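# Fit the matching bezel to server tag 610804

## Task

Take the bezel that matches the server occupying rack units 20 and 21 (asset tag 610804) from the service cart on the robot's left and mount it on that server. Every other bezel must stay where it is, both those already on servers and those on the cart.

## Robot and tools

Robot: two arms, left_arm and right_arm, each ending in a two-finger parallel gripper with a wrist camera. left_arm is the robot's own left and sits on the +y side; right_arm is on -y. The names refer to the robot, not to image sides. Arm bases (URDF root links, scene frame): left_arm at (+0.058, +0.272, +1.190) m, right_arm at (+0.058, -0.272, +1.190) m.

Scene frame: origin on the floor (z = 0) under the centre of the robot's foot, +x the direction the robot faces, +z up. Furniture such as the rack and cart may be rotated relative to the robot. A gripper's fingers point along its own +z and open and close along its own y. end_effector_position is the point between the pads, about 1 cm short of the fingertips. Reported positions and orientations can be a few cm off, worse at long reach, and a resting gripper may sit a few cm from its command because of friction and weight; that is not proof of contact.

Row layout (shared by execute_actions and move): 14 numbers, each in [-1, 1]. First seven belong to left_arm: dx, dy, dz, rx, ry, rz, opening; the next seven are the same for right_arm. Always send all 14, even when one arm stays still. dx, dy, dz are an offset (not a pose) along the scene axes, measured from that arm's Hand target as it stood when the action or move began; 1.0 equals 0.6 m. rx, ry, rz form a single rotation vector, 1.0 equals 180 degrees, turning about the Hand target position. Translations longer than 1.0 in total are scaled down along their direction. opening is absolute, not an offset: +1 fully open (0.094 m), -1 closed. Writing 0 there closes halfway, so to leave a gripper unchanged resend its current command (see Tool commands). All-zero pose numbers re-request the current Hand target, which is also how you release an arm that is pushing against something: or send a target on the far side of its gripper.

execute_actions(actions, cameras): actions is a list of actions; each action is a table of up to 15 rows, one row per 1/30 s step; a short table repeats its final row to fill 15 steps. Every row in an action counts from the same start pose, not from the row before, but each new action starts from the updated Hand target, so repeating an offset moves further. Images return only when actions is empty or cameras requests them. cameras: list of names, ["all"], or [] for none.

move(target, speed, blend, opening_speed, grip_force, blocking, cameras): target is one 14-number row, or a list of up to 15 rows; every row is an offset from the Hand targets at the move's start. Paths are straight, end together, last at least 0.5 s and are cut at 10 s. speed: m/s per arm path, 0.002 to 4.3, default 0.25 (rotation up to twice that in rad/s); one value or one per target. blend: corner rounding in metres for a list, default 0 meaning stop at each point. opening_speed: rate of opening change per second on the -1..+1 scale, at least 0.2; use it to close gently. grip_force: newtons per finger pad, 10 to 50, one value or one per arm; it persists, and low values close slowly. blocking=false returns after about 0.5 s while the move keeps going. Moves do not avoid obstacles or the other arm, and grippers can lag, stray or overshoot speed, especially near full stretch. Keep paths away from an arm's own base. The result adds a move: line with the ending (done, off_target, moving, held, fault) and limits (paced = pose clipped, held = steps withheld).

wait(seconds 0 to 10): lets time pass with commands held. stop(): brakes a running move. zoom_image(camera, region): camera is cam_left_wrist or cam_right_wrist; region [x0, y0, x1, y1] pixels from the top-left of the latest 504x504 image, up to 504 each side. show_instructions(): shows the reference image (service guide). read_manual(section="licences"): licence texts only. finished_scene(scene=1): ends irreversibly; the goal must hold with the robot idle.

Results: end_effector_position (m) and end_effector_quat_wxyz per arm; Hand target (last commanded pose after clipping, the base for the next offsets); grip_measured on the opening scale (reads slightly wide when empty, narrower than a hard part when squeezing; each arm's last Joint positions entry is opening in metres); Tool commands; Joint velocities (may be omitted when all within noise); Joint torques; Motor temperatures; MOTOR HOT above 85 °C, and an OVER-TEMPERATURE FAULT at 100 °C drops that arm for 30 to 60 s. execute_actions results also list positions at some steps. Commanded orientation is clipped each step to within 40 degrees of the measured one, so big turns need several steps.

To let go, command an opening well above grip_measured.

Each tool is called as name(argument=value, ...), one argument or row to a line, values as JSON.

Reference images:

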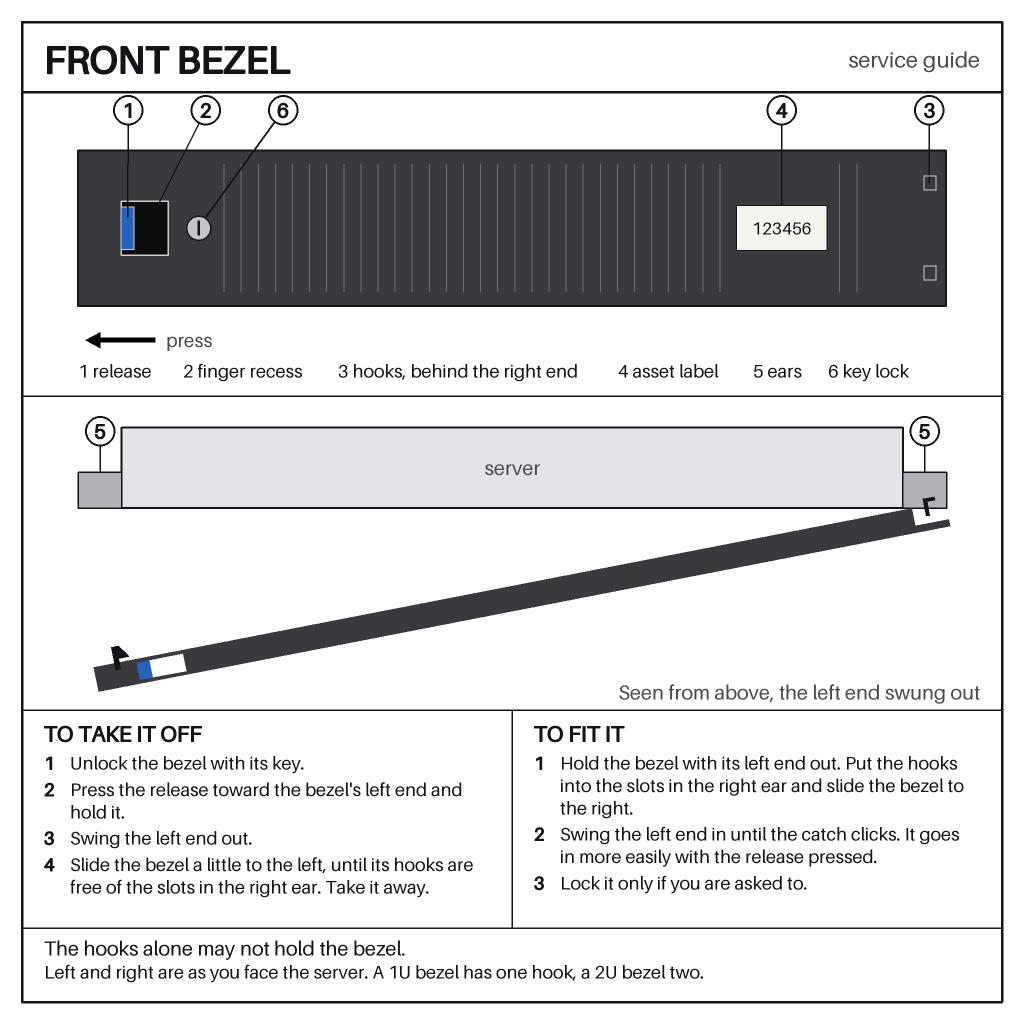

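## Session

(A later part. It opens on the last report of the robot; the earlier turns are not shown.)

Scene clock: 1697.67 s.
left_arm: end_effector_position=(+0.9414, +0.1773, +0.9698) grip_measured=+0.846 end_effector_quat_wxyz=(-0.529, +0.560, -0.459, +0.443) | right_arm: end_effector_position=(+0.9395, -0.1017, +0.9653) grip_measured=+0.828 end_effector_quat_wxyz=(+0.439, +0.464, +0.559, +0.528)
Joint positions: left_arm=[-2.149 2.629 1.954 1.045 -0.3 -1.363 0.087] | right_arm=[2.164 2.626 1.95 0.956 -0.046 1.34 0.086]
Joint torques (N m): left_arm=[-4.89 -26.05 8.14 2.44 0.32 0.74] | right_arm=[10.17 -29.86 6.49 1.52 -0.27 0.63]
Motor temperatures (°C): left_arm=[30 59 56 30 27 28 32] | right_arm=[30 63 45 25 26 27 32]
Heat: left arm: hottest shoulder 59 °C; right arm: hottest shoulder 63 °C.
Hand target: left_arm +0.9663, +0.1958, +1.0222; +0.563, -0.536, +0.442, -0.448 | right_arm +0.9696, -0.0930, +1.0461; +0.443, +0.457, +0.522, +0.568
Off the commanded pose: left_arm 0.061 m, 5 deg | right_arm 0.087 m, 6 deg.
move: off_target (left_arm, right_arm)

move(
  target=[0,0,-0.03,0.0,0.0,0,0.75,0,0,0.01,0.0,0,0,0.75],
  speed=0.06,
)

Scene clock: 1700.00 s.
left_arm: end_effector_position=(+0.9415, +0.1767, +0.9693) grip_measured=+0.846 end_effector_quat_wxyz=(-0.528, +0.560, -0.460, +0.443) | right_arm: end_effector_position=(+0.9382, -0.1022, +0.9652) grip_measured=+0.828 end_effector_quat_wxyz=(+0.438, +0.466, +0.560, +0.527)
Joint positions: left_arm=[-2.149 2.629 1.954 1.042 -0.297 -1.365 0.087] | right_arm=[2.164 2.622 1.942 0.956 -0.043 1.34 0.086]
Joint torques (N m): left_arm=[-4.72 -23.12 11 2.77 0.4 0.73] | right_arm=[9.64 -30.56 6.31 1.77 -0.27 0.6]
Motor temperatures (°C): left_arm=[30 59 55 30 27 28 32] | right_arm=[30 63 45 25 26 27 32]
Heat: left arm: hottest shoulder 59 °C; right arm: hottest shoulder 63 °C.
Hand target: left_arm +0.9663, +0.1958, +1.0042; +0.563, -0.536, +0.441, -0.448 | right_arm +0.9695, -0.0930, +1.0520; +0.443, +0.457, +0.522, +0.568
Off the commanded pose: left_arm 0.047 m, 5 deg | right_arm 0.093 m, 7 deg.
move: off_target (left_arm, right_arm)

Near free-state torques. Open left.

move(
  target=[0,0,0,0.0,0.0,0,1,0,0,0,0.0,0,0,0.75],
  opening_speed=0.3,
  cameras=["all"],
)

Scene clock: 1702.47 s.
left_arm: end_effector_position=(+0.9412, +0.1782, +0.9676) grip_measured=+0.997 end_effector_quat_wxyz=(-0.535, +0.551, -0.471, +0.434) | right_arm: end_effector_position=(+0.9361, -0.1018, +0.9608) grip_measured=+0.828 end_effector_quat_wxyz=(+0.430, +0.472, +0.565, +0.523)
Joint positions: left_arm=[-2.146 2.631 1.954 1.042 -0.293 -1.331 0.094] | right_arm=[2.164 2.616 1.931 0.938 -0.041 1.348 0.086]
Joint torques (N m): left_arm=[-4.78 -23.3 10.99 2.74 0.32 0.34] | right_arm=[9.58 -29.98 6.91 2.48 -0.32 0.55]
Motor temperatures (°C): left_arm=[30 59 55 30 26 28 32] | right_arm=[30 63 45 25 26 27 32]
Heat: left arm: hottest shoulder 59 °C; right arm: hottest shoulder 63 °C.
Hand target: left_arm +0.9663, +0.1958, +1.0042; +0.563, -0.536, +0.442, -0.448 | right_arm +0.9696, -0.0930, +1.0522; +0.444, +0.457, +0.522, +0.568
Off the commanded pose: left_arm 0.048 m, 5 deg | right_arm 0.098 m, 8 deg.
move: off_target (left_arm, right_arm)
camera_calibration:
cam_left_wrist: T_world_to_cam=[[0.0568503, -0.00666149, 0.99836, -1.01909], [-0.430468, -0.902416, 0.0184911, 0.551214], [0.900813, -0.430814, -0.0541702, -0.595942], [0, 0, 0, 1]] pos_world=[0.832048, 0.233896, 0.974945]
cam_right_wrist: T_world_to_cam=[[-0.0886479, 0.00202362, -0.996061, 1.04145], [-0.725658, 0.684885, 0.0659739, 0.688965], [0.682321, 0.728648, -0.0592452, -0.379576], [0, 0, 0, 1]] pos_world=[0.851268, -0.197392, 0.96941]

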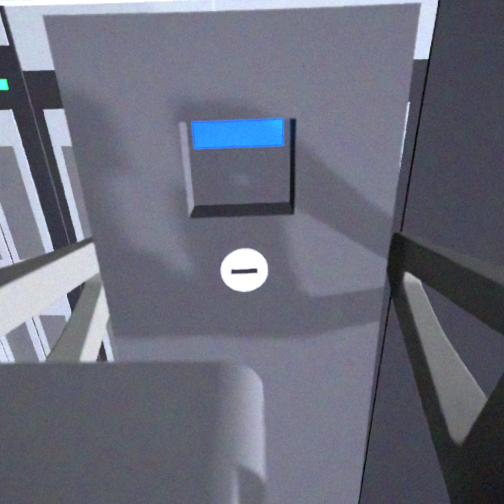

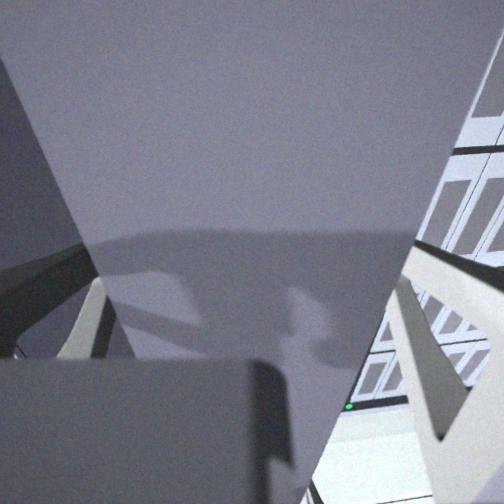

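move(
  target=[-0.14,-0.02,0.0,0.0,0.0,0,1,0,0,0,0.0,0,0,0.75],
  speed=0.08,
  cameras=["cam_left_wrist"],
)

Scene clock: 1707.57 s.
left_arm: end_effector_position=(+0.8766, +0.1894, +0.9816) grip_measured=+0.998 end_effector_quat_wxyz=(-0.554, +0.545, -0.452, +0.438) | right_arm: end_effector_position=(+0.9309, -0.1008, +0.9536) grip_measured=+0.828 end_effector_quat_wxyz=(+0.427, +0.472, +0.574, +0.515)
Joint positions: left_arm=[-2.149 2.548 1.687 1.283 -0.311 -1.315 0.094] | right_arm=[2.164 2.615 1.916 0.931 -0.041 1.334 0.086]
Joint torques (N m): left_arm=[-7.06 -21.95 4.62 2.48 0.07 0.31] | right_arm=[10.23 -29.86 7.58 2.93 -0.41 0.74]
Motor temperatures (°C): left_arm=[30 60 54 30 26 28 31] | right_arm=[30 64 44 25 26 27 32]
Heat: left arm: hottest shoulder 60 °C; right arm: hottest shoulder 64 °C.
Hand target: left_arm +0.8823, +0.1840, +1.0040; +0.563, -0.536, +0.442, -0.447 | right_arm +0.9695, -0.0930, +1.0519; +0.443, +0.457, +0.522, +0.568
Off the commanded pose: left_arm 0.024 m, 2 deg | right_arm 0.106 m, 9 deg.
move: off_target (left_arm, right_arm)
camera_calibration:
cam_left_wrist: T_world_to_cam=[[0.00911198, -0.0143496, 0.999856, -0.98741], [-0.405844, -0.913894, -0.00941733, 0.541136], [0.913897, -0.4057, -0.0141511, -0.587659], [0, 0, 0, 1]] pos_world=[0.765673, 0.241959, 0.984048]
Images, in order (width x height): cam_left_wrist 504x504.

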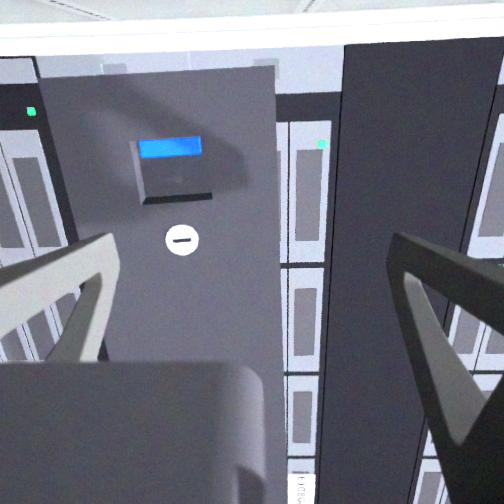

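move(
  target=[-0.016,-0.287,-0.028,-0.015,0.030,-0.006,1,0,0,0.0,0.0,0,0,0.75],
  speed=0.12,
  cameras=["all"],
)

Scene clock: 1718.87 s.
left_arm: end_effector_position=(+0.8623, +0.0126, +0.9803) grip_measured=+0.998 end_effector_quat_wxyz=(-0.518, +0.568, -0.469, +0.435) | right_arm: end_effector_position=(+0.9309, -0.1008, +0.9536) grip_measured=+0.828 end_effector_quat_wxyz=(+0.427, +0.472, +0.574, +0.515)
Joint positions: left_arm=[-2.388 2.647 1.851 1.163 -0.527 -1.286 0.094] | right_arm=[2.164 2.615 1.916 0.931 -0.041 1.334 0.086]
Joint torques (N m): left_arm=[-8.06 -20.89 8.75 1.51 0.1 0.31] | right_arm=[9.52 -30.21 7.62 2.74 -0.42 0.7]
Motor temperatures (°C): left_arm=[30 59 52 29 26 27 30] | right_arm=[30 64 44 25 26 27 32]
Heat: left arm: hottest shoulder 59 °C; right arm: hottest shoulder 64 °C.
Hand target: left_arm +0.8726, +0.0118, +0.9872; -0.525, +0.566, -0.462, +0.437 | right_arm +0.9695, -0.0930, +1.0519; +0.443, +0.457, +0.522, +0.568
Off the commanded pose: left_arm 0.012 m, 1 deg | right_arm 0.106 m, 9 deg.
move: off_target (left_arm, right_arm)
camera_calibration:
cam_left_wrist: T_world_to_cam=[[0.0833961, 0.0329513, 0.995972, -1.04931], [-0.427082, -0.90183, 0.0655977, 0.318434], [0.900359, -0.430832, -0.0611362, -0.588264], [0, 0, 0, 1]] pos_world=[0.753155, 0.0683071, 0.988234]
cam_right_wrist: T_world_to_cam=[[-0.10597, -0.0139958, -0.994271, 1.04662], [-0.728252, 0.681926, 0.0680187, 0.685155], [0.677067, 0.731287, -0.0824564, -0.349914], [0, 0, 0, 1]] pos_world=[0.846791, -0.196689, 0.965166]

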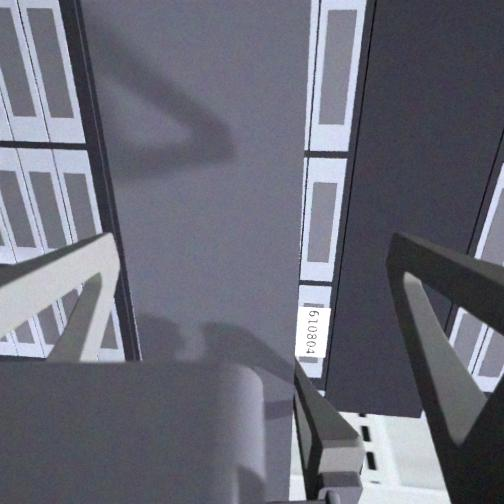

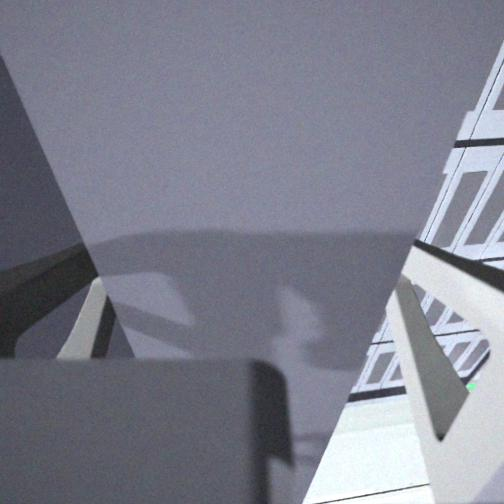

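move(
  target=[0.05,0.015,-0.039,0,0,0,1,0,0,0.0,0.0,0,0,0.75],
  speed=0.08,
  cameras=["cam_left_wrist"],
)

Scene clock: 1726.20 s.
left_arm: end_effector_position=(+0.8899, +0.0213, +0.9525) grip_measured=+0.998 end_effector_quat_wxyz=(-0.520, +0.567, -0.474, +0.428) | right_arm: end_effector_position=(+0.9309, -0.1008, +0.9536) grip_measured=+0.828 end_effector_quat_wxyz=(+0.427, +0.472, +0.574, +0.515)
Joint positions: left_arm=[-2.356 2.734 2.012 1.076 -0.504 -1.286 0.094] | right_arm=[2.164 2.615 1.916 0.931 -0.041 1.334 0.086]
Joint torques (N m): left_arm=[-6.77 -21.54 9.51 1.57 0.36 0.17] | right_arm=[9.41 -29.39 7.71 2.86 -0.42 0.68]
Motor temperatures (°C): left_arm=[30 58 51 29 26 27 30] | right_arm=[30 64 44 25 26 27 32]
Heat: left arm: hottest shoulder 58 °C; right arm: hottest shoulder 64 °C.
Hand target: left_arm +0.9026, +0.0208, +0.9638; -0.525, +0.566, -0.462, +0.437 | right_arm +0.9695, -0.0930, +1.0519; +0.443, +0.457, +0.522, +0.568
Off the commanded pose: left_arm 0.017 m, 2 deg | right_arm 0.106 m, 9 deg.
move: off_target (left_arm, right_arm)
camera_calibration:
cam_left_wrist: T_world_to_cam=[[0.0938688, 0.0183647, 0.995415, -1.03276], [-0.42385, -0.903959, 0.056647, 0.345525], [0.900855, -0.427224, -0.0770697, -0.596395], [0, 0, 0, 1]] pos_world=[0.78066, 0.0765122, 0.96249]
Images, in order (width x height): cam_left_wrist 504x504.

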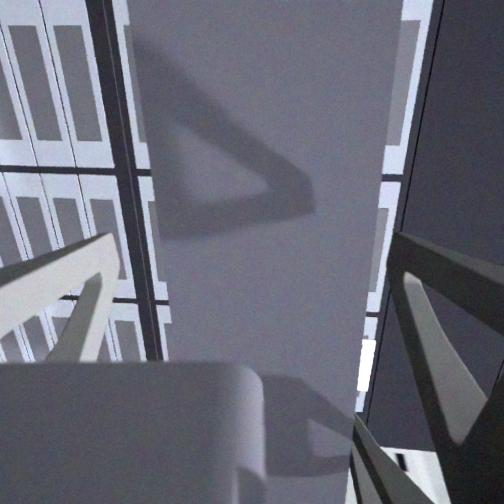

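move(
  target=[0.02,0.007,0.011,-0.010,-0.003,0,1,0,0,0.0,0.0,0,0,0.75],
  speed=0.08,
  cameras=["cam_left_wrist"],
)

Scene clock: 1730.77 s.
left_arm: end_effector_position=(+0.8993, +0.0183, +0.9583) grip_measured=+0.998 end_effector_quat_wxyz=(-0.513, +0.571, -0.468, +0.438) | right_arm: end_effector_position=(+0.9309, -0.1008, +0.9536) grip_measured=+0.828 end_effector_quat_wxyz=(+0.427, +0.472, +0.574, +0.515)
Joint positions: left_arm=[-2.356 2.734 2.04 1.048 -0.494 -1.312 0.094] | right_arm=[2.164 2.615 1.916 0.931 -0.041 1.334 0.086]
Joint torques (N m): left_arm=[-6.83 -22.12 9.66 1.54 0.36 0.08] | right_arm=[9.64 -29.92 7.58 2.97 -0.41 0.74]
Motor temperatures (°C): left_arm=[30 59 51 29 26 27 30] | right_arm=[30 64 44 25 26 27 32]
Heat: left arm: hottest shoulder 59 °C; right arm: hottest shoulder 64 °C.
Hand target: left_arm +0.9147, +0.0250, +0.9705; -0.518, +0.572, -0.452, +0.447 | right_arm +0.9695, -0.0930, +1.0519; +0.443, +0.457, +0.522, +0.568
Off the commanded pose: left_arm 0.021 m, 2 deg | right_arm 0.106 m, 9 deg.
move: off_target (left_arm, right_arm)
camera_calibration:
cam_left_wrist: T_world_to_cam=[[0.0867249, 0.0439686, 0.995262, -1.0333], [-0.431135, -0.898972, 0.0772829, 0.333193], [0.89811, -0.435794, -0.0590068, -0.620398], [0, 0, 0, 1]] pos_world=[0.790449, 0.0745975, 0.966041]
Images, in order (width x height): cam_left_wrist 504x504.

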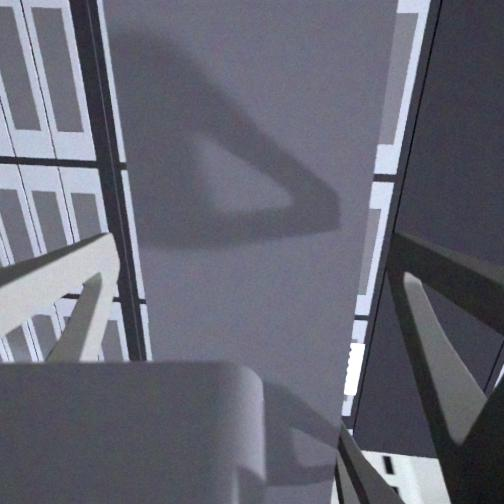

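move(
  target=[0.02,0.004,-0.002,0,0,0,1,0,0,0.0,0.0,0,0,0.75],
  speed=0.08,
  cameras=["cam_left_wrist"],
)

Scene clock: 1735.03 s.
left_arm: end_effector_position=(+0.9131, +0.0210, +0.9606) grip_measured=+0.998 end_effector_quat_wxyz=(-0.513, +0.571, -0.467, +0.440) | right_arm: end_effector_position=(+0.9309, -0.1010, +0.9535) grip_measured=+0.828 end_effector_quat_wxyz=(+0.428, +0.471, +0.575, +0.515)
Joint positions: left_arm=[-2.348 2.748 2.094 1.01 -0.486 -1.316 0.094] | right_arm=[2.164 2.615 1.916 0.931 -0.04 1.331 0.086]
Joint torques (N m): left_arm=[-6.83 -21.95 10.3 1.52 0.37 0.09] | right_arm=[9.99 -29.8 7.49 2.93 -0.43 0.73]
Motor temperatures (°C): left_arm=[30 60 50 29 26 27 30] | right_arm=[30 64 44 26 26 27 32]
Heat: left arm: hottest shoulder 60 °C; right arm: hottest shoulder 64 °C.
Hand target: left_arm +0.9267, +0.0274, +0.9692; -0.518, +0.572, -0.453, +0.447 | right_arm +0.9695, -0.0930, +1.0519; +0.443, +0.457, +0.522, +0.568
Off the commanded pose: left_arm 0.017 m, 2 deg | right_arm 0.106 m, 9 deg.
move: off_target (left_arm, right_arm)
camera_calibration:
cam_left_wrist: T_world_to_cam=[[0.0831612, 0.0459529, 0.995476, -1.0339], [-0.430475, -0.899271, 0.0774735, 0.340608], [0.898763, -0.434971, -0.0550029, -0.635926], [0, 0, 0, 1]] pos_world=[0.80415, 0.0772002, 0.967852]
Images, in order (width x height): cam_left_wrist 504x504.

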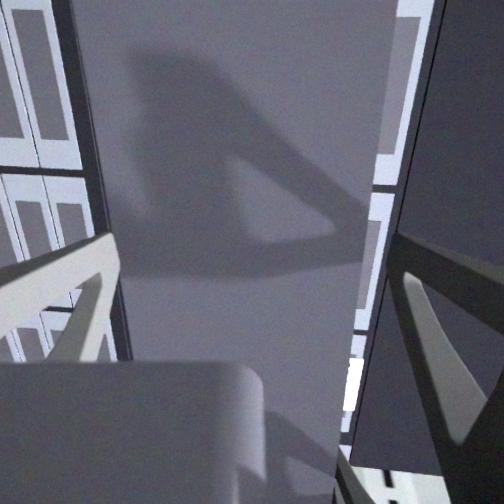

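move(
  target=[0.0,0.002,-0.009,0,0.001,0,1,0,0,0.0,0.0,0,0,0.75],
  speed=0.08,
  cameras=["cam_left_wrist"],
)

Scene clock: 1737.77 s.
left_arm: end_effector_position=(+0.9136, +0.0224, +0.9555) grip_measured=+0.998 end_effector_quat_wxyz=(-0.513, +0.572, -0.467, +0.438) | right_arm: end_effector_position=(+0.9309, -0.1008, +0.9536) grip_measured=+0.828 end_effector_quat_wxyz=(+0.428, +0.471, +0.575, +0.515)
Joint positions: left_arm=[-2.345 2.758 2.106 1.004 -0.485 -1.318 0.094] | right_arm=[2.164 2.615 1.916 0.931 -0.041 1.331 0.086]
Joint torques (N m): left_arm=[-6.89 -21.83 10.21 1.57 0.36 0.09] | right_arm=[9.7 -29.27 7.68 2.76 -0.41 0.73]
Motor temperatures (°C): left_arm=[30 60 51 29 26 27 30] | right_arm=[30 64 44 26 26 27 32]
Heat: left arm: hottest shoulder 60 °C; right arm: hottest shoulder 64 °C.
Hand target: left_arm +0.9266, +0.0284, +0.9638; -0.517, +0.572, -0.454, +0.446 | right_arm +0.9695, -0.0930, +1.0519; +0.443, +0.457, +0.522, +0.568
Off the commanded pose: left_arm 0.017 m, 2 deg | right_arm 0.106 m, 9 deg.
move: off_target (left_arm, right_arm)
camera_calibration:
cam_left_wrist: T_world_to_cam=[[0.086592, 0.0457875, 0.995191, -1.03178], [-0.429846, -0.899459, 0.078784, 0.340604], [0.898741, -0.434601, -0.0582044, -0.632997], [0, 0, 0, 1]] pos_world=[0.804651, 0.0785011, 0.963144]
Images, in order (width x height): cam_left_wrist 504x504.

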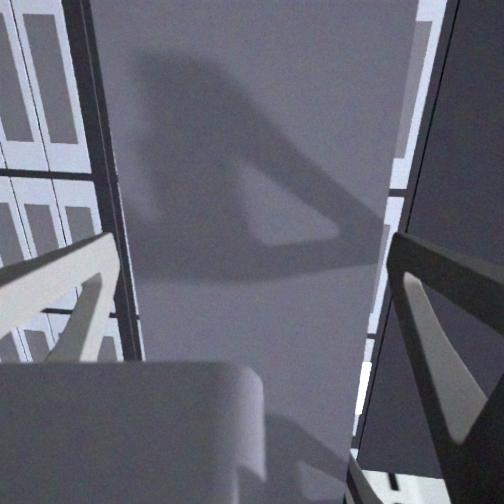

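move(
  target=[0.013,0.002,-0.002,0,0.0,0,1,0,0,0.0,0.0,0,0,0.75],
  speed=0.08,
  cameras=["cam_left_wrist"],
)

Scene clock: 1740.27 s.
left_arm: end_effector_position=(+0.9226, +0.0243, +0.9557) grip_measured=+0.998 end_effector_quat_wxyz=(-0.513, +0.572, -0.466, +0.439) | right_arm: end_effector_position=(+0.9309, -0.1008, +0.9536) grip_measured=+0.828 end_effector_quat_wxyz=(+0.428, +0.471, +0.575, +0.515)
Joint positions: left_arm=[-2.339 2.772 2.148 0.978 -0.48 -1.32 0.094] | right_arm=[2.164 2.615 1.916 0.931 -0.041 1.331 0.086]
Joint torques (N m): left_arm=[-7 -21.77 10.45 1.62 0.36 0.09] | right_arm=[9.93 -29.68 7.73 2.77 -0.46 0.75]
Motor temperatures (°C): left_arm=[30 60 51 29 26 27 30] | right_arm=[30 64 44 26 26 27 32]
Heat: left arm: hottest shoulder 60 °C; right arm: hottest shoulder 64 °C.
Hand target: left_arm +0.9345, +0.0297, +0.9629; -0.517, +0.572, -0.453, +0.446 | right_arm +0.9695, -0.0930, +1.0519; +0.443, +0.457, +0.522, +0.568
Off the commanded pose: left_arm 0.015 m, 2 deg | right_arm 0.106 m, 9 deg.
move: off_target (left_arm, right_arm)
camera_calibration:
cam_left_wrist: T_world_to_cam=[[0.0845466, 0.0464009, 0.995339, -1.03107], [-0.428738, -0.900023, 0.0783755, 0.345597], [0.899464, -0.433366, -0.0562, -0.642837], [0, 0, 0, 1]] pos_world=[0.813553, 0.0803045, 0.963049]
Images, in order (width x height): cam_left_wrist 504x504.

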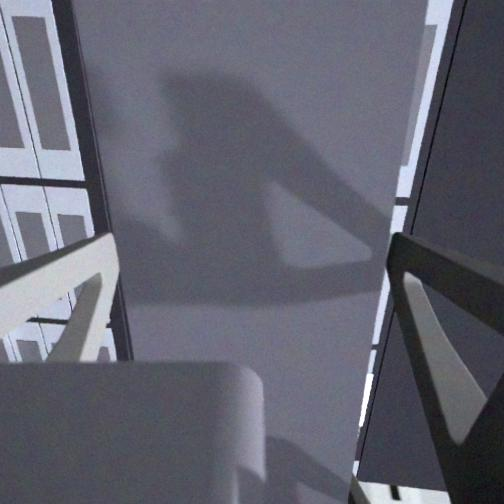

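zoom_image(
  camera="cam_left_wrist",
  region=[60, 190, 180, 310],
)

zoom_image(
  camera="cam_left_wrist",
  region=[340, 190, 460, 310],
)

Scaled by 4.200.

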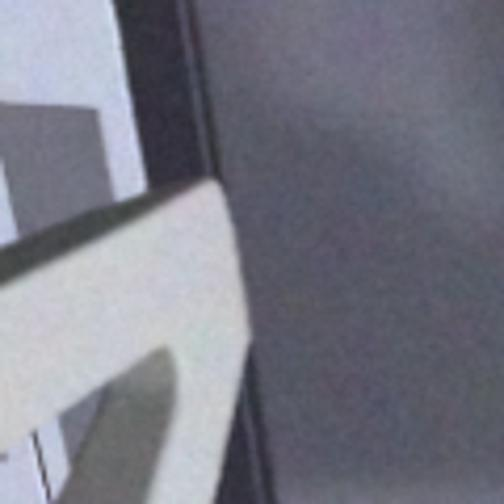

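Scaled by 4.200.

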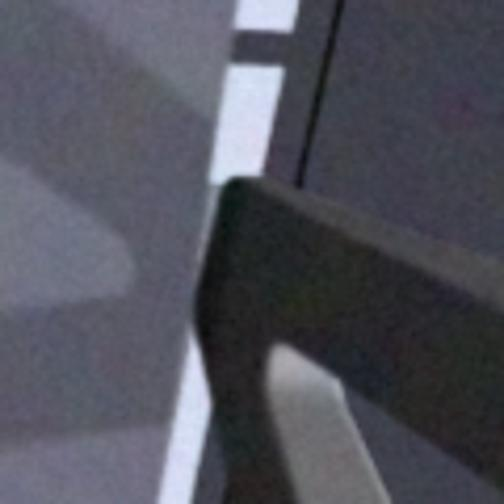

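move(
  target=[0.01,0.001,-0.003,0,0.0,0,1,0,0,0.0,0.0,0,0,0.75],
  speed=0.06,
  cameras=["cam_left_wrist"],
)

zoom_image(
  camera="cam_left_wrist",
  region=[60, 160, 460, 320],
)

Scene clock: 1749.63 s.
left_arm: end_effector_position=(+0.9279, +0.0240, +0.9529) grip_measured=+0.998 end_effector_quat_wxyz=(-0.512, +0.572, -0.467, +0.439) | right_arm: end_effector_position=(+0.9309, -0.1008, +0.9536) grip_measured=+0.828 end_effector_quat_wxyz=(+0.428, +0.471, +0.575, +0.515)
Joint positions: left_arm=[-2.337 2.788 2.183 0.956 -0.477 -1.322 0.094] | right_arm=[2.164 2.615 1.916 0.931 -0.041 1.331 0.086]
Joint torques (N m): left_arm=[-6.89 -22.48 10.7 1.61 0.36 0.1] | right_arm=[9.7 -29.27 7.64 2.78 -0.38 0.71]
Motor temperatures (°C): left_arm=[30 58 51 29 26 27 30] | right_arm=[30 64 44 26 26 27 32]
Heat: left arm: hottest shoulder 58 °C; right arm: hottest shoulder 64 °C.
Hand target: left_arm +0.9404, +0.0301, +0.9610; -0.517, +0.572, -0.453, +0.446 | right_arm +0.9695, -0.0930, +1.0519; +0.443, +0.457, +0.522, +0.568
Off the commanded pose: left_arm 0.016 m, 2 deg | right_arm 0.106 m, 9 deg.
move: off_target (left_arm, right_arm)
camera_calibration:
cam_left_wrist: T_world_to_cam=[[0.0862216, 0.0461763, 0.995205, -1.03015], [-0.429906, -0.899413, 0.0789774, 0.348263], [0.898747, -0.434655, -0.0576973, -0.645799], [0, 0, 0, 1]] pos_world=[0.818951, 0.0801011, 0.960445]
Images, in order (width x height): cam_left_wrist 504x504.

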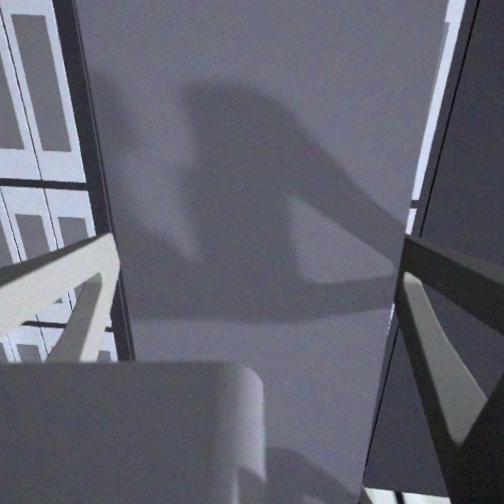

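Scaled by 1.260.

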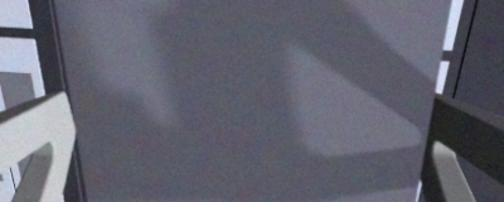

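move(
  target=[0.01,0.001,0.002,0,0.0,0,1,0,0,0.0,0.0,0,0,0.75],
  speed=0.06,
  cameras=["cam_left_wrist"],
)

zoom_image(
  camera="cam_left_wrist",
  region=[60, 160, 460, 320],
)

Scene clock: 1754.50 s.
left_arm: end_effector_position=(+0.9342, +0.0245, +0.9544) grip_measured=+0.998 end_effector_quat_wxyz=(-0.513, +0.572, -0.467, +0.439) | right_arm: end_effector_position=(+0.9309, -0.1008, +0.9536) grip_measured=+0.828 end_effector_quat_wxyz=(+0.428, +0.471, +0.575, +0.515)
Joint positions: left_arm=[-2.335 2.796 2.213 0.935 -0.475 -1.323 0.094] | right_arm=[2.164 2.615 1.916 0.931 -0.041 1.331 0.086]
Joint torques (N m): left_arm=[-6.95 -22.77 10.92 1.63 0.35 0.09] | right_arm=[9.76 -30.15 7.79 2.86 -0.4 0.72]
Motor temperatures (°C): left_arm=[30 57 51 29 26 27 30] | right_arm=[30 64 44 26 26 27 32]
Heat: left arm: hottest shoulder 57 °C; right arm: hottest shoulder 64 °C.
Hand target: left_arm +0.9464, +0.0309, +0.9620; -0.517, +0.572, -0.453, +0.446 | right_arm +0.9695, -0.0930, +1.0519; +0.443, +0.457, +0.522, +0.568
Off the commanded pose: left_arm 0.016 m, 2 deg | right_arm 0.106 m, 9 deg.
move: off_target (left_arm, right_arm)
camera_calibration:
cam_left_wrist: T_world_to_cam=[[0.0859873, 0.0461977, 0.995225, -1.03195], [-0.429647, -0.899545, 0.0788778, 0.351246], [0.898894, -0.434377, -0.0575008, -0.651585], [0, 0, 0, 1]] pos_world=[0.825351, 0.0806018, 0.961846]
Images, in order (width x height): cam_left_wrist 504x504.

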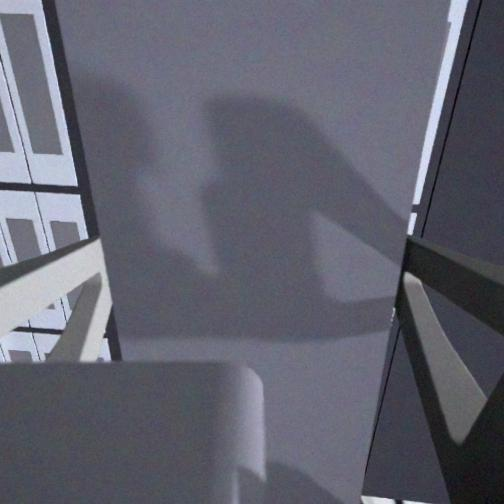

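Scaled by 1.260.

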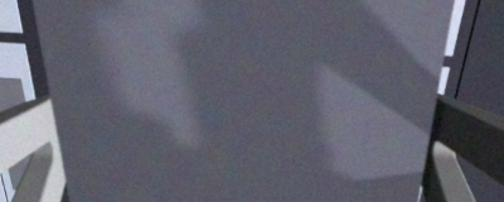

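move(
  target=[-0.025,-0.002,-0.0,0,0.0,0,1,0,0,0.0,0.0,0,0,0.75],
  speed=0.06,
)

Scene clock: 1758.83 s.
left_arm: end_effector_position=(+0.9264, +0.0250, +0.9481) grip_measured=+0.998 end_effector_quat_wxyz=(-0.513, +0.572, -0.467, +0.439) | right_arm: end_effector_position=(+0.9284, -0.1003, +0.9503) grip_measured=+0.828 end_effector_quat_wxyz=(+0.426, +0.471, +0.578, +0.512)
Joint positions: left_arm=[-2.335 2.798 2.189 0.96 -0.475 -1.323 0.094] | right_arm=[2.164 2.615 1.91 0.929 -0.041 1.328 0.086]
Joint torques (N m): left_arm=[-7.36 -23.65 6.69 2.37 0.1 0.13] | right_arm=[9.88 -29.74 7.8 2.97 -0.4 0.78]
Motor temperatures (°C): left_arm=[30 57 51 29 26 27 29] | right_arm=[30 64 44 26 26 27 32]
Heat: left arm: hottest shoulder 57 °C; right arm: hottest shoulder 64 °C.
Hand target: left_arm +0.9315, +0.0297, +0.9622; -0.517, +0.572, -0.453, +0.446 | right_arm +0.9695, -0.0930, +1.0520; +0.443, +0.457, +0.522, +0.568
Off the commanded pose: left_arm 0.016 m, 2 deg | right_arm 0.110 m, 9 deg.
move: off_target (left_arm, right_arm)

move(
  target=[0,0,0.012,0,-0.004,0,1,0,0,0.0,0.0,0,0,0.75],
  speed=0.06,
)

move(
  target=[0,0,0.006,0,0,0,0.75,0,0,0.0,0.0,0,0,0.75],
  opening_speed=0.2,
  cameras=["all"],
)

Scene clock: 1762.33 s.
left_arm: end_effector_position=(+0.9239, +0.0257, +0.9481) grip_measured=+0.998 end_effector_quat_wxyz=(-0.514, +0.571, -0.465, +0.440) | right_arm: end_effector_position=(+0.9284, -0.1003, +0.9503) grip_measured=+0.828 end_effector_quat_wxyz=(+0.426, +0.471, +0.578, +0.512)
Joint positions: left_arm=[-2.335 2.796 2.178 0.973 -0.475 -1.323 0.094] | right_arm=[2.164 2.615 1.91 0.929 -0.041 1.328 0.086]
Joint torques (N m): left_arm=[-7.47 -24.23 6.56 2.4 0.18 0.18] | right_arm=[9.41 -29.98 8.03 3.04 -0.46 0.77]
Motor temperatures (°C): left_arm=[30 57 50 29 26 27 29] | right_arm=[30 65 44 26 26 27 32]
Heat: left arm: hottest shoulder 57 °C; right arm: hottest shoulder 65 °C.
Hand target: left_arm +0.9315, +0.0297, +0.9693; -0.520, +0.570, -0.450, +0.450 | right_arm +0.9695, -0.0930, +1.0520; +0.443, +0.457, +0.522, +0.568
Off the commanded pose: left_arm 0.023 m, 2 deg | right_arm 0.110 m, 9 deg.
move: off_target (left_arm, right_arm)

Scene clock: 1763.80 s.
left_arm: end_effector_position=(+0.9240, +0.0265, +0.9509) grip_measured=+0.847 end_effector_quat_wxyz=(-0.513, +0.571, -0.465, +0.440) | right_arm: end_effector_position=(+0.9283, -0.1003, +0.9503) grip_measured=+0.828 end_effector_quat_wxyz=(+0.426, +0.471, +0.578, +0.512)
Joint positions: left_arm=[-2.335 2.786 2.166 0.975 -0.475 -1.323 0.087] | right_arm=[2.164 2.615 1.91 0.929 -0.042 1.327 0.086]
Joint torques (N m): left_arm=[-7.65 -24.41 6.64 2.4 0.12 0.18] | right_arm=[9.41 -29.74 7.82 2.99 -0.41 0.78]
Motor temperatures (°C): left_arm=[30 57 50 29 26 27 29] | right_arm=[30 65 44 26 26 27 32]
Heat: left arm: hottest shoulder 57 °C; right arm: hottest shoulder 65 °C.
Hand target: left_arm +0.9315, +0.0297, +0.9729; -0.520, +0.570, -0.450, +0.450 | right_arm +0.9695, -0.0930, +1.0520; +0.443, +0.457, +0.522, +0.568
Off the commanded pose: left_arm 0.023 m, 2 deg | right_arm 0.110 m, 9 deg.
move: off_target (left_arm, right_arm)
camera_calibration:
cam_left_wrist: T_world_to_cam=[[0.0820125, 0.0478235, 0.995483, -1.02431], [-0.428849, -0.899953, 0.0785648, 0.348489], [0.899646, -0.433356, -0.0532984, -0.646362], [0, 0, 0, 1]] pos_world=[0.814952, 0.082505, 0.957857]
cam_right_wrist: T_world_to_cam=[[-0.112859, -0.022361, -0.993359, 1.04774], [-0.730148, 0.679932, 0.0676494, 0.685061], [0.673904, 0.732934, -0.0930637, -0.335745], [0, 0, 0, 1]] pos_world=[0.844704, -0.196288, 0.963192]

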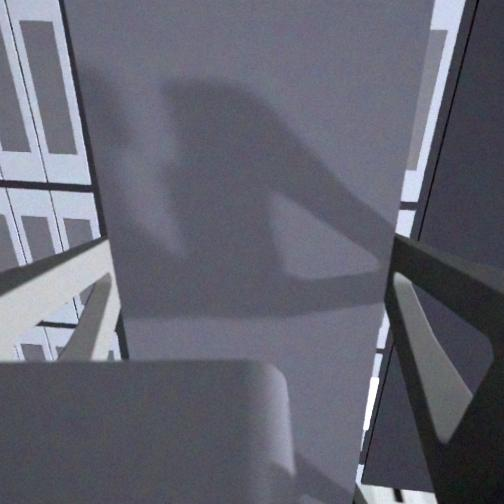

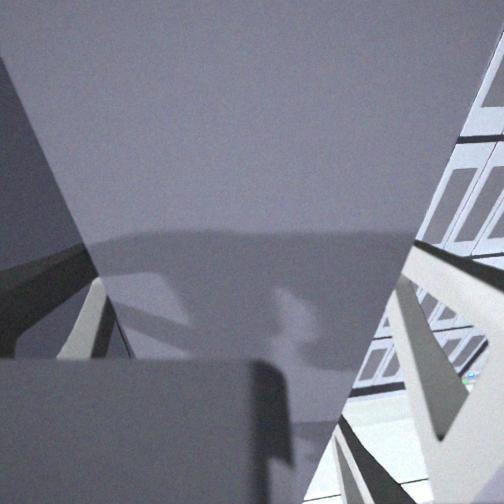

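move(
  target=[0,0,0.05,0,-0.01,0,0.75,0,0,-0.06,0,0.01,0,0.75],
  speed=0.06,
)

Scene clock: 1766.83 s.
left_arm: end_effector_position=(+0.9188, +0.0324, +0.9562) grip_measured=+0.846 end_effector_quat_wxyz=(-0.518, +0.567, -0.471, +0.433) | right_arm: end_effector_position=(+0.9273, -0.0948, +0.9501) grip_measured=+0.828 end_effector_quat_wxyz=(+0.415, +0.472, +0.578, +0.520)
Joint positions: left_arm=[-2.332 2.754 2.108 0.999 -0.475 -1.304 0.087] | right_arm=[2.168 2.615 1.91 0.923 -0.056 1.346 0.086]
Joint torques (N m): left_arm=[-8.35 -25.88 6.48 2.88 0.19 0.11] | right_arm=[8.29 -26.11 10.88 2.5 0.11 0.69]
Motor temperatures (°C): left_arm=[30 58 50 29 26 27 30] | right_arm=[30 65 44 26 26 27 32]
Heat: left arm: hottest shoulder 58 °C; right arm: hottest shoulder 65 °C.
Hand target: left_arm +0.9315, +0.0298, +1.0029; -0.527, +0.562, -0.442, +0.459 | right_arm +0.9696, -0.0931, +1.0159; +0.435, +0.466, +0.529, +0.560
Off the commanded pose: left_arm 0.048 m, 5 deg | right_arm 0.078 m, 8 deg.
move: off_target (left_arm, right_arm)

execute_actions(
  actions=[],
)

Scene clock: 1785.33 s.
left_arm: end_effector_position=(+0.9188, +0.0324, +0.9562) grip_measured=+0.846 end_effector_quat_wxyz=(-0.518, +0.567, -0.471, +0.433) | right_arm: end_effector_position=(+0.9273, -0.0948, +0.9501) grip_measured=+0.828 end_effector_quat_wxyz=(+0.415, +0.472, +0.578, +0.520)
Joint positions: left_arm=[-2.332 2.754 2.108 0.999 -0.475 -1.304 0.087] | right_arm=[2.168 2.615 1.91 0.923 -0.056 1.346 0.086]
Joint velocities: within noise
Joint torques (N m): left_arm=[-8.35 -25.76 6.49 2.91 0.18 0.11] | right_arm=[8.35 -25.58 10.82 2.69 0.13 0.67]
Motor temperatures (°C): left_arm=[30 61 48 29 26 27 31] | right_arm=[30 63 46 26 26 27 32]
Heat: left arm: hottest shoulder 61 °C; right arm: hottest shoulder 63 °C.
Hand target: left_arm +0.9315, +0.0298, +1.0029; -0.527, +0.563, -0.442, +0.459 | right_arm +0.9696, -0.0931, +1.0159; +0.435, +0.466, +0.529, +0.560
Tool commands: left_gripper/opening=+0.75 right_gripper/opening=+0.75
Off the commanded pose: left_arm 0.048 m, 5 deg | right_arm 0.078 m, 8 deg.
camera_calibration:
cam_left_wrist: T_world_to_cam=[[0.0875727, 0.0277831, 0.995771, -1.0342], [-0.428194, -0.901502, 0.0628102, 0.36564], [0.899434, -0.431883, -0.0670504, -0.625528], [0, 0, 0, 1]] pos_world=[0.809754, 0.0882029, 0.964918]
cam_right_wrist: T_world_to_cam=[[-0.118791, -0.00355631, -0.992913, 1.05437], [-0.740471, 0.666537, 0.0862019, 0.671395], [0.661507, 0.745463, -0.0818121, -0.337025], [0, 0, 0, 1]] pos_world=[0.845343, -0.19252, 0.961453]

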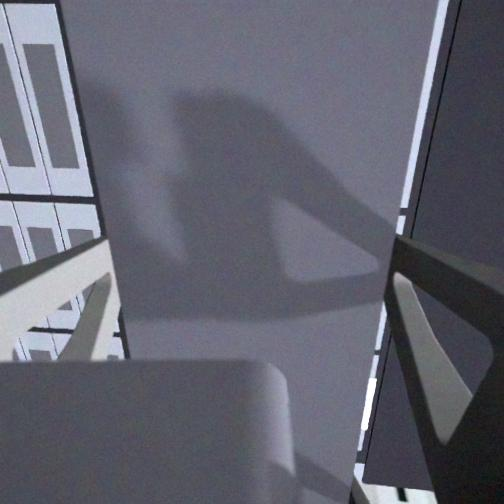

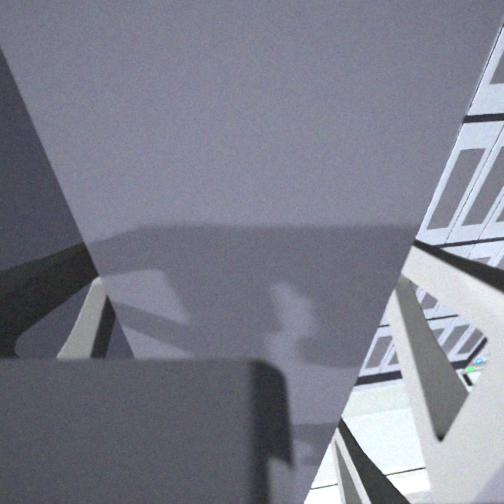

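move(
  target=[0,0,0.02,0,0,0,0.75,-0.02,0,-0.04,0,0,0,0.75],
  speed=0.05,
)

move(
  target=[0,0,0.01,0,0,0,0.75,-0.01,0,-0.02,0,0,0,0.75],
  speed=0.05,
)

Scene clock: 1789.90 s.
left_arm: end_effector_position=(+0.9100, +0.0379, +0.9457) grip_measured=+0.846 end_effector_quat_wxyz=(-0.518, +0.566, -0.485, +0.420) | right_arm: end_effector_position=(+0.9183, -0.0889, +0.9335) grip_measured=+0.828 end_effector_quat_wxyz=(+0.399, +0.483, +0.578, +0.524)
Joint positions: left_arm=[-2.326 2.745 2.068 1.005 -0.475 -1.286 0.087] | right_arm=[2.17 2.637 1.91 0.923 -0.06 1.376 0.086]
Joint torques (N m): left_arm=[-8.88 -26.99 6.83 2.81 0.05 -0.09] | right_arm=[8.23 -24.47 11.29 4.18 0.11 0.31]
Motor temperatures (°C): left_arm=[30 61 48 29 26 27 31] | right_arm=[30 62 47 26 26 27 32]
Heat: left arm: hottest shoulder 61 °C; right arm: hottest shoulder 62 °C.
Hand target: left_arm +0.9315, +0.0297, +1.0150; -0.527, +0.562, -0.442, +0.459 | right_arm +0.9577, -0.0933, +0.9922; +0.435, +0.466, +0.528, +0.560
Off the commanded pose: left_arm 0.073 m, 7 deg | right_arm 0.071 m, 8 deg.
move: off_target (left_arm, right_arm)

Scene clock: 1790.77 s.
left_arm: end_effector_position=(+0.9062, +0.0396, +0.9414) grip_measured=+0.846 end_effector_quat_wxyz=(-0.518, +0.564, -0.492, +0.414) | right_arm: end_effector_position=(+0.9145, -0.0871, +0.9266) grip_measured=+0.828 end_effector_quat_wxyz=(+0.393, +0.487, +0.577, +0.525)
Joint positions: left_arm=[-2.324 2.742 2.052 1.006 -0.475 -1.277 0.087] | right_arm=[2.171 2.646 1.91 0.923 -0.062 1.388 0.086]
Joint torques (N m): left_arm=[-9.11 -27.87 6.84 2.8 -0.01 -0.18] | right_arm=[7.59 -23.18 11.51 4.66 0.12 0.17]
Motor temperatures (°C): left_arm=[30 61 48 29 26 27 31] | right_arm=[30 62 47 26 26 27 32]
Heat: left arm: hottest shoulder 61 °C; right arm: hottest shoulder 62 °C.
Hand target: left_arm +0.9315, +0.0298, +1.0209; -0.527, +0.562, -0.442, +0.459 | right_arm +0.9516, -0.0931, +0.9802; +0.435, +0.466, +0.528, +0.561
Off the commanded pose: left_arm 0.084 m, 8 deg | right_arm 0.065 m, 9 deg.
move: off_target (left_arm, right_arm)

move(
  target=[0,0,0.01,0,0,0,0.75,-0.02,0,-0.03,0,0,0,0.75],
  speed=0.05,
)

move(
  target=[0,0,0.0,0,0,0,0.75,0,0,-0.01,0,0,0,0.84],
  speed=0.05,
  opening_speed=0.2,
  cameras=["all"],
)

Scene clock: 1795.50 s.
left_arm: end_effector_position=(+0.9002, +0.0416, +0.9353) grip_measured=+0.846 end_effector_quat_wxyz=(-0.518, +0.562, -0.500, +0.408) | right_arm: end_effector_position=(+0.9070, -0.0852, +0.9165) grip_measured=+0.828 end_effector_quat_wxyz=(+0.388, +0.491, +0.572, +0.530)
Joint positions: left_arm=[-2.321 2.74 2.03 1.014 -0.472 -1.264 0.087] | right_arm=[2.171 2.666 1.91 0.948 -0.065 1.408 0.086]
Joint torques (N m): left_arm=[-9.41 -28.75 6.98 2.65 -0.16 -0.31] | right_arm=[7.65 -22.01 11.04 5.12 0.17 -0.05]
Motor temperatures (°C): left_arm=[30 60 47 29 26 27 31] | right_arm=[30 60 48 26 26 27 32]
Heat: left arm: hottest shoulder 60 °C; right arm: hottest shoulder 60 °C.
Hand target: left_arm +0.9315, +0.0298, +1.0270; -0.527, +0.562, -0.442, +0.459 | right_arm +0.9396, -0.0932, +0.9620; +0.435, +0.466, +0.529, +0.560
Off the commanded pose: left_arm 0.098 m, 9 deg | right_arm 0.057 m, 9 deg.
move: off_target (left_arm, right_arm)

Scene clock: 1796.33 s.
left_arm: end_effector_position=(+0.9008, +0.0431, +0.9389) grip_measured=+0.846 end_effector_quat_wxyz=(-0.520, +0.563, -0.497, +0.407) | right_arm: end_effector_position=(+0.9110, -0.0839, +0.9201) grip_measured=+0.844 end_effector_quat_wxyz=(+0.399, +0.484, +0.562, +0.540)
Joint positions: left_arm=[-2.322 2.732 2.023 1.017 -0.478 -1.264 0.087] | right_arm=[2.172 2.686 1.939 0.976 -0.066 1.407 0.087]
Joint torques (N m): left_arm=[-9.47 -28.34 7.17 2.62 0.08 -0.32] | right_arm=[6.77 -22.71 10.77 3.95 0.16 -0.01]
Motor temperatures (°C): left_arm=[30 61 47 29 26 27 31] | right_arm=[30 60 48 26 26 27 32]
Heat: left arm: hottest shoulder 61 °C; right arm: hottest shoulder 60 °C.
Hand target: left_arm +0.9315, +0.0297, +1.0269; +0.527, -0.562, +0.442, -0.459 | right_arm +0.9396, -0.0932, +0.9560; +0.435, +0.466, +0.528, +0.560
Off the commanded pose: left_arm 0.094 m, 9 deg | right_arm 0.047 m, 6 deg.
move: off_target (left_arm, right_arm)
camera_calibration:
cam_left_wrist: T_world_to_cam=[[0.138847, -0.0276512, 0.989928, -1.05403], [-0.429689, -0.902296, 0.0350647, 0.396151], [0.892238, -0.43023, -0.137163, -0.533689], [0, 0, 0, 1]] pos_world=[0.792749, 0.0986912, 0.956324]
cam_right_wrist: T_world_to_cam=[[-0.117853, 0.0592911, -0.991259, 1.02558], [-0.743381, 0.656574, 0.127654, 0.618165], [0.658404, 0.751928, -0.0333032, -0.378116], [0, 0, 0, 1]] pos_world=[0.829352, -0.182362, 0.925109]

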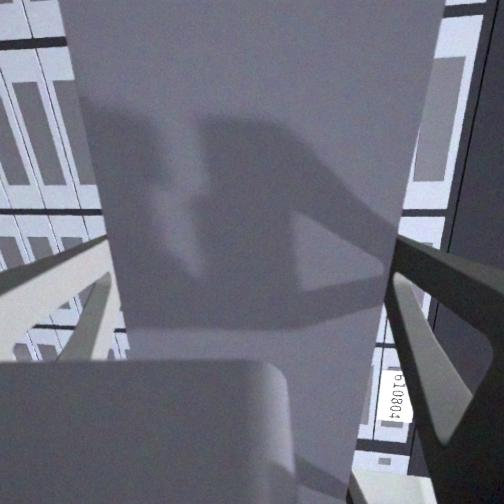

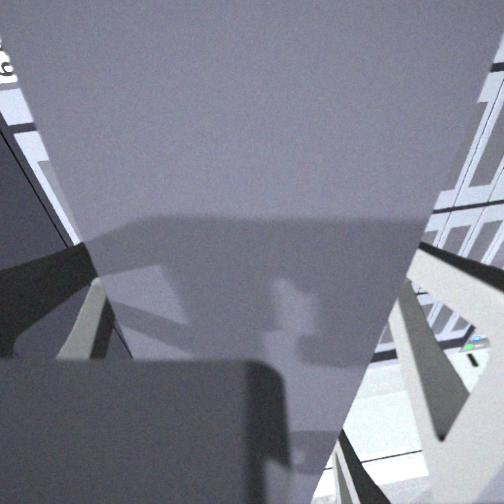

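move(
  target=[0,0,0.0,0,0,0,0.75,-0.03,0,-0.04,0,0,0,1],
  speed=0.05,
  opening_speed=0.3,
)

move(
  target=[0,0,0.0,0,0,0,0.75,-0.15,-0.02,0,0,0,0,1],
  speed=0.08,
  cameras=["all"],
)

Scene clock: 1799.80 s.
left_arm: end_effector_position=(+0.8951, +0.0429, +0.9358) grip_measured=+0.846 end_effector_quat_wxyz=(-0.509, +0.575, -0.491, +0.411) | right_arm: end_effector_position=(+0.9096, -0.0846, +0.9199) grip_measured=+0.998 end_effector_quat_wxyz=(+0.418, +0.474, +0.545, +0.551)
Joint positions: left_arm=[-2.324 2.724 1.999 1.017 -0.486 -1.304 0.087] | right_arm=[2.172 2.722 1.97 1.04 -0.063 1.405 0.094]
Joint torques (N m): left_arm=[-9.35 -28.04 8.27 2.77 0.31 0.12] | right_arm=[7.06 -22.18 8.53 2.84 -0.07 0.06]
Motor temperatures (°C): left_arm=[30 60 47 29 26 27 31] | right_arm=[30 60 48 26 26 27 32]
Heat: left arm: hottest shoulder 60 °C; right arm: hottest shoulder 60 °C.
Hand target: left_arm +0.9314, +0.0297, +1.0268; -0.527, +0.562, -0.442, +0.459 | right_arm +0.9217, -0.0932, +0.9322; +0.435, +0.466, +0.528, +0.560
Off the commanded pose: left_arm 0.099 m, 8 deg | right_arm 0.019 m, 3 deg.
move: off_target (left_arm, right_arm)

Scene clock: 1801.33 s.
left_arm: end_effector_position=(+0.8912, +0.0425, +0.9312) grip_measured=+0.846 end_effector_quat_wxyz=(-0.507, +0.576, -0.496, +0.406) | right_arm: end_effector_position=(+0.8161, -0.0928, +0.9021) grip_measured=+0.999 end_effector_quat_wxyz=(+0.417, +0.475, +0.546, +0.550)
Joint positions: left_arm=[-2.324 2.722 1.987 1.013 -0.488 -1.301 0.087] | right_arm=[2.172 2.679 1.663 1.3 -0.063 1.405 0.094]
Joint torques (N m): left_arm=[-9.11 -27.99 8.8 3.03 0.36 0.1] | right_arm=[6.42 -23.36 2.89 2.78 -0.13 0.04]
Motor temperatures (°C): left_arm=[30 60 47 29 26 27 31] | right_arm=[30 60 47 26 26 27 32]
Heat: left arm: hottest shoulder 60 °C; right arm: hottest shoulder 60 °C.
Hand target: left_arm +0.9315, +0.0297, +1.0270; -0.527, +0.562, -0.442, +0.459 | right_arm +0.8316, -0.1051, +0.9320; +0.435, +0.466, +0.529, +0.560
Off the commanded pose: left_arm 0.105 m, 9 deg | right_arm 0.036 m, 3 deg.
move: off_target (left_arm, right_arm)
camera_calibration:
cam_left_wrist: T_world_to_cam=[[0.16141, 0.00115444, 0.986887, -1.06361], [-0.425074, -0.902403, 0.0705784, 0.354582], [0.890651, -0.430892, -0.145166, -0.517544], [0, 0, 0, 1]] pos_world=[0.783352, 0.0981977, 0.949508]
cam_right_wrist: T_world_to_cam=[[-0.064828, 0.0654752, -0.995746, 0.958553], [-0.739052, 0.667337, 0.0919966, 0.58545], [0.670522, 0.741872, 0.00512739, -0.355058], [0, 0, 0, 1]] pos_world=[0.732893, -0.190047, 0.902436]

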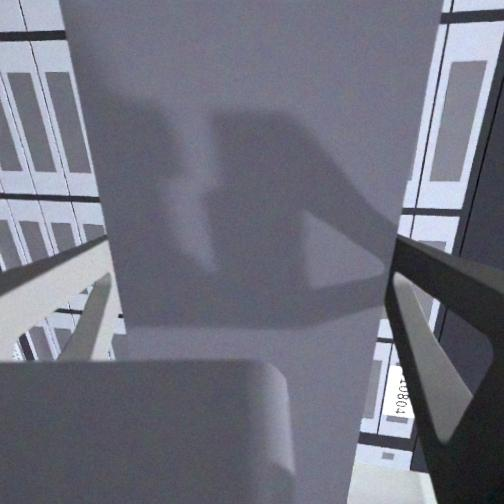

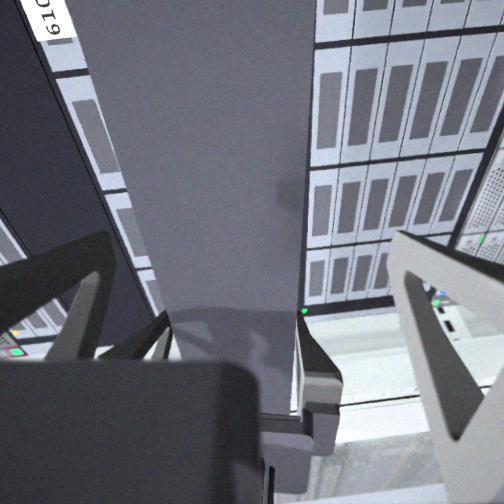

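move(
  target=[
    [0,0,0,0,0,0,0.75,-0.08,-0.1,0.02,0,0,0,1],
    [0,0,0,0,0,0,0.75,-0.05,-0.4,0.08,0,0,0,1],
    [0,0,0,0,0,0,0.75,0.06,-0.4,0.1,0,0,0,1],
  ],
  speed=0.12,
  blend=[0.02,0.02,0],
  cameras=["all"],
)

Scene clock: 1807.13 s.
left_arm: end_effector_position=(+0.8912, +0.0425, +0.9312) grip_measured=+0.846 end_effector_quat_wxyz=(-0.507, +0.576, -0.496, +0.406) | right_arm: end_effector_position=(+0.8497, -0.3474, +0.9688) grip_measured=+0.999 end_effector_quat_wxyz=(+0.428, +0.476, +0.537, +0.550)
Joint positions: left_arm=[-2.324 2.722 1.987 1.013 -0.488 -1.301 0.087] | right_arm=[1.815 2.445 1.547 1.23 -0.384 1.517 0.094]
Joint torques (N m): left_arm=[-9.23 -27.99 8.81 3 0.36 0.1] | right_arm=[3.9 -22.59 5.76 1.48 0.12 0.16]
Motor temperatures (°C): left_arm=[30 59 48 29 26 27 31] | right_arm=[30 58 46 26 25 27 31]
Heat: left arm: hottest shoulder 59 °C; right arm: hottest shoulder 58 °C.
Hand target: left_arm +0.9315, +0.0297, +1.0270; -0.527, +0.562, -0.442, +0.459 | right_arm +0.8676, -0.3453, +0.9921; +0.435, +0.466, +0.528, +0.560
Off the commanded pose: left_arm 0.105 m, 9 deg | right_arm 0.029 m, 2 deg.
move: off_target (left_arm, right_arm)
camera_calibration:
cam_left_wrist: T_world_to_cam=[[0.16141, 0.00115444, 0.986887, -1.06361], [-0.425074, -0.902403, 0.0705784, 0.354582], [0.890651, -0.430892, -0.145166, -0.517544], [0, 0, 0, 1]] pos_world=[0.783352, 0.0981977, 0.949508]
cam_right_wrist: T_world_to_cam=[[-0.0447717, 0.066732, -0.996766, 1.02815], [-0.725444, 0.683805, 0.0783645, 0.781393], [0.686823, 0.726607, 0.0177952, -0.220356], [0, 0, 0, 1]] pos_world=[0.764235, -0.442819, 0.967513]

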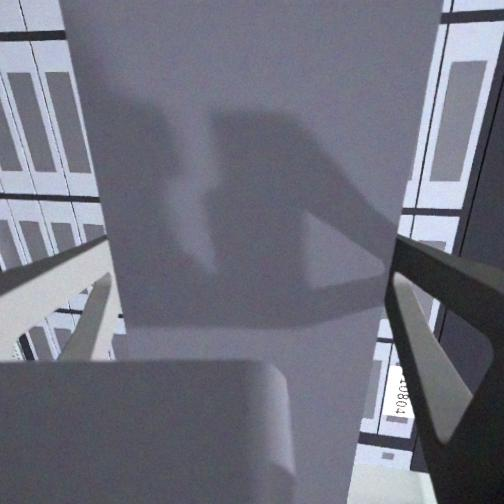

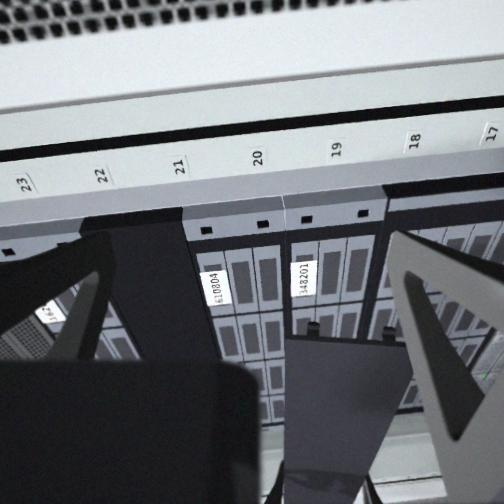

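move(
  target=[0.0,0,0.08,0,-0.04,0,0.75,0.01,0,0,0,0,0,1],
  speed=0.08,
  cameras=["cam_right_wrist"],
)

Scene clock: 1816.63 s.
left_arm: end_effector_position=(+0.9004, +0.0414, +0.9704) grip_measured=+0.846 end_effector_quat_wxyz=(-0.530, +0.556, -0.466, +0.440) | right_arm: end_effector_position=(+0.8546, -0.3488, +0.9698) grip_measured=+0.999 end_effector_quat_wxyz=(+0.428, +0.476, +0.537, +0.549)
Joint positions: left_arm=[-2.33 2.701 1.987 1.106 -0.462 -1.279 0.087] | right_arm=[1.815 2.445 1.561 1.214 -0.382 1.517 0.094]
Joint torques (N m): left_arm=[-9.35 -27.58 8.32 3.73 0.67 0.33] | right_arm=[5.07 -21.95 6.28 1.61 0.09 0.09]
Motor temperatures (°C): left_arm=[30 58 48 29 26 27 31] | right_arm=[30 56 44 26 25 27 30]
Heat: left arm: hottest shoulder 58 °C; right arm: hottest shoulder 56 °C.
Hand target: left_arm +0.9315, +0.0297, +1.0749; +0.554, -0.532, +0.408, -0.493 | right_arm +0.8736, -0.3453, +0.9921; +0.435, +0.466, +0.529, +0.560
Off the commanded pose: left_arm 0.110 m, 10 deg | right_arm 0.030 m, 2 deg.
move: off_target (left_arm, right_arm)
camera_calibration:
cam_right_wrist: T_world_to_cam=[[-0.0466685, 0.06703, -0.996659, 1.03104], [-0.724378, 0.684749, 0.0799715, 0.78379], [0.687822, 0.72569, 0.0165988, -0.222813], [0, 0, 0, 1]] pos_world=[0.769133, -0.444117, 0.968615]
Images, in order (width x height): cam_right_wrist 504x504.

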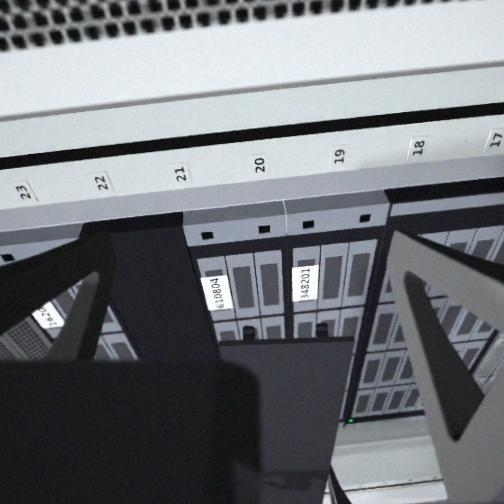

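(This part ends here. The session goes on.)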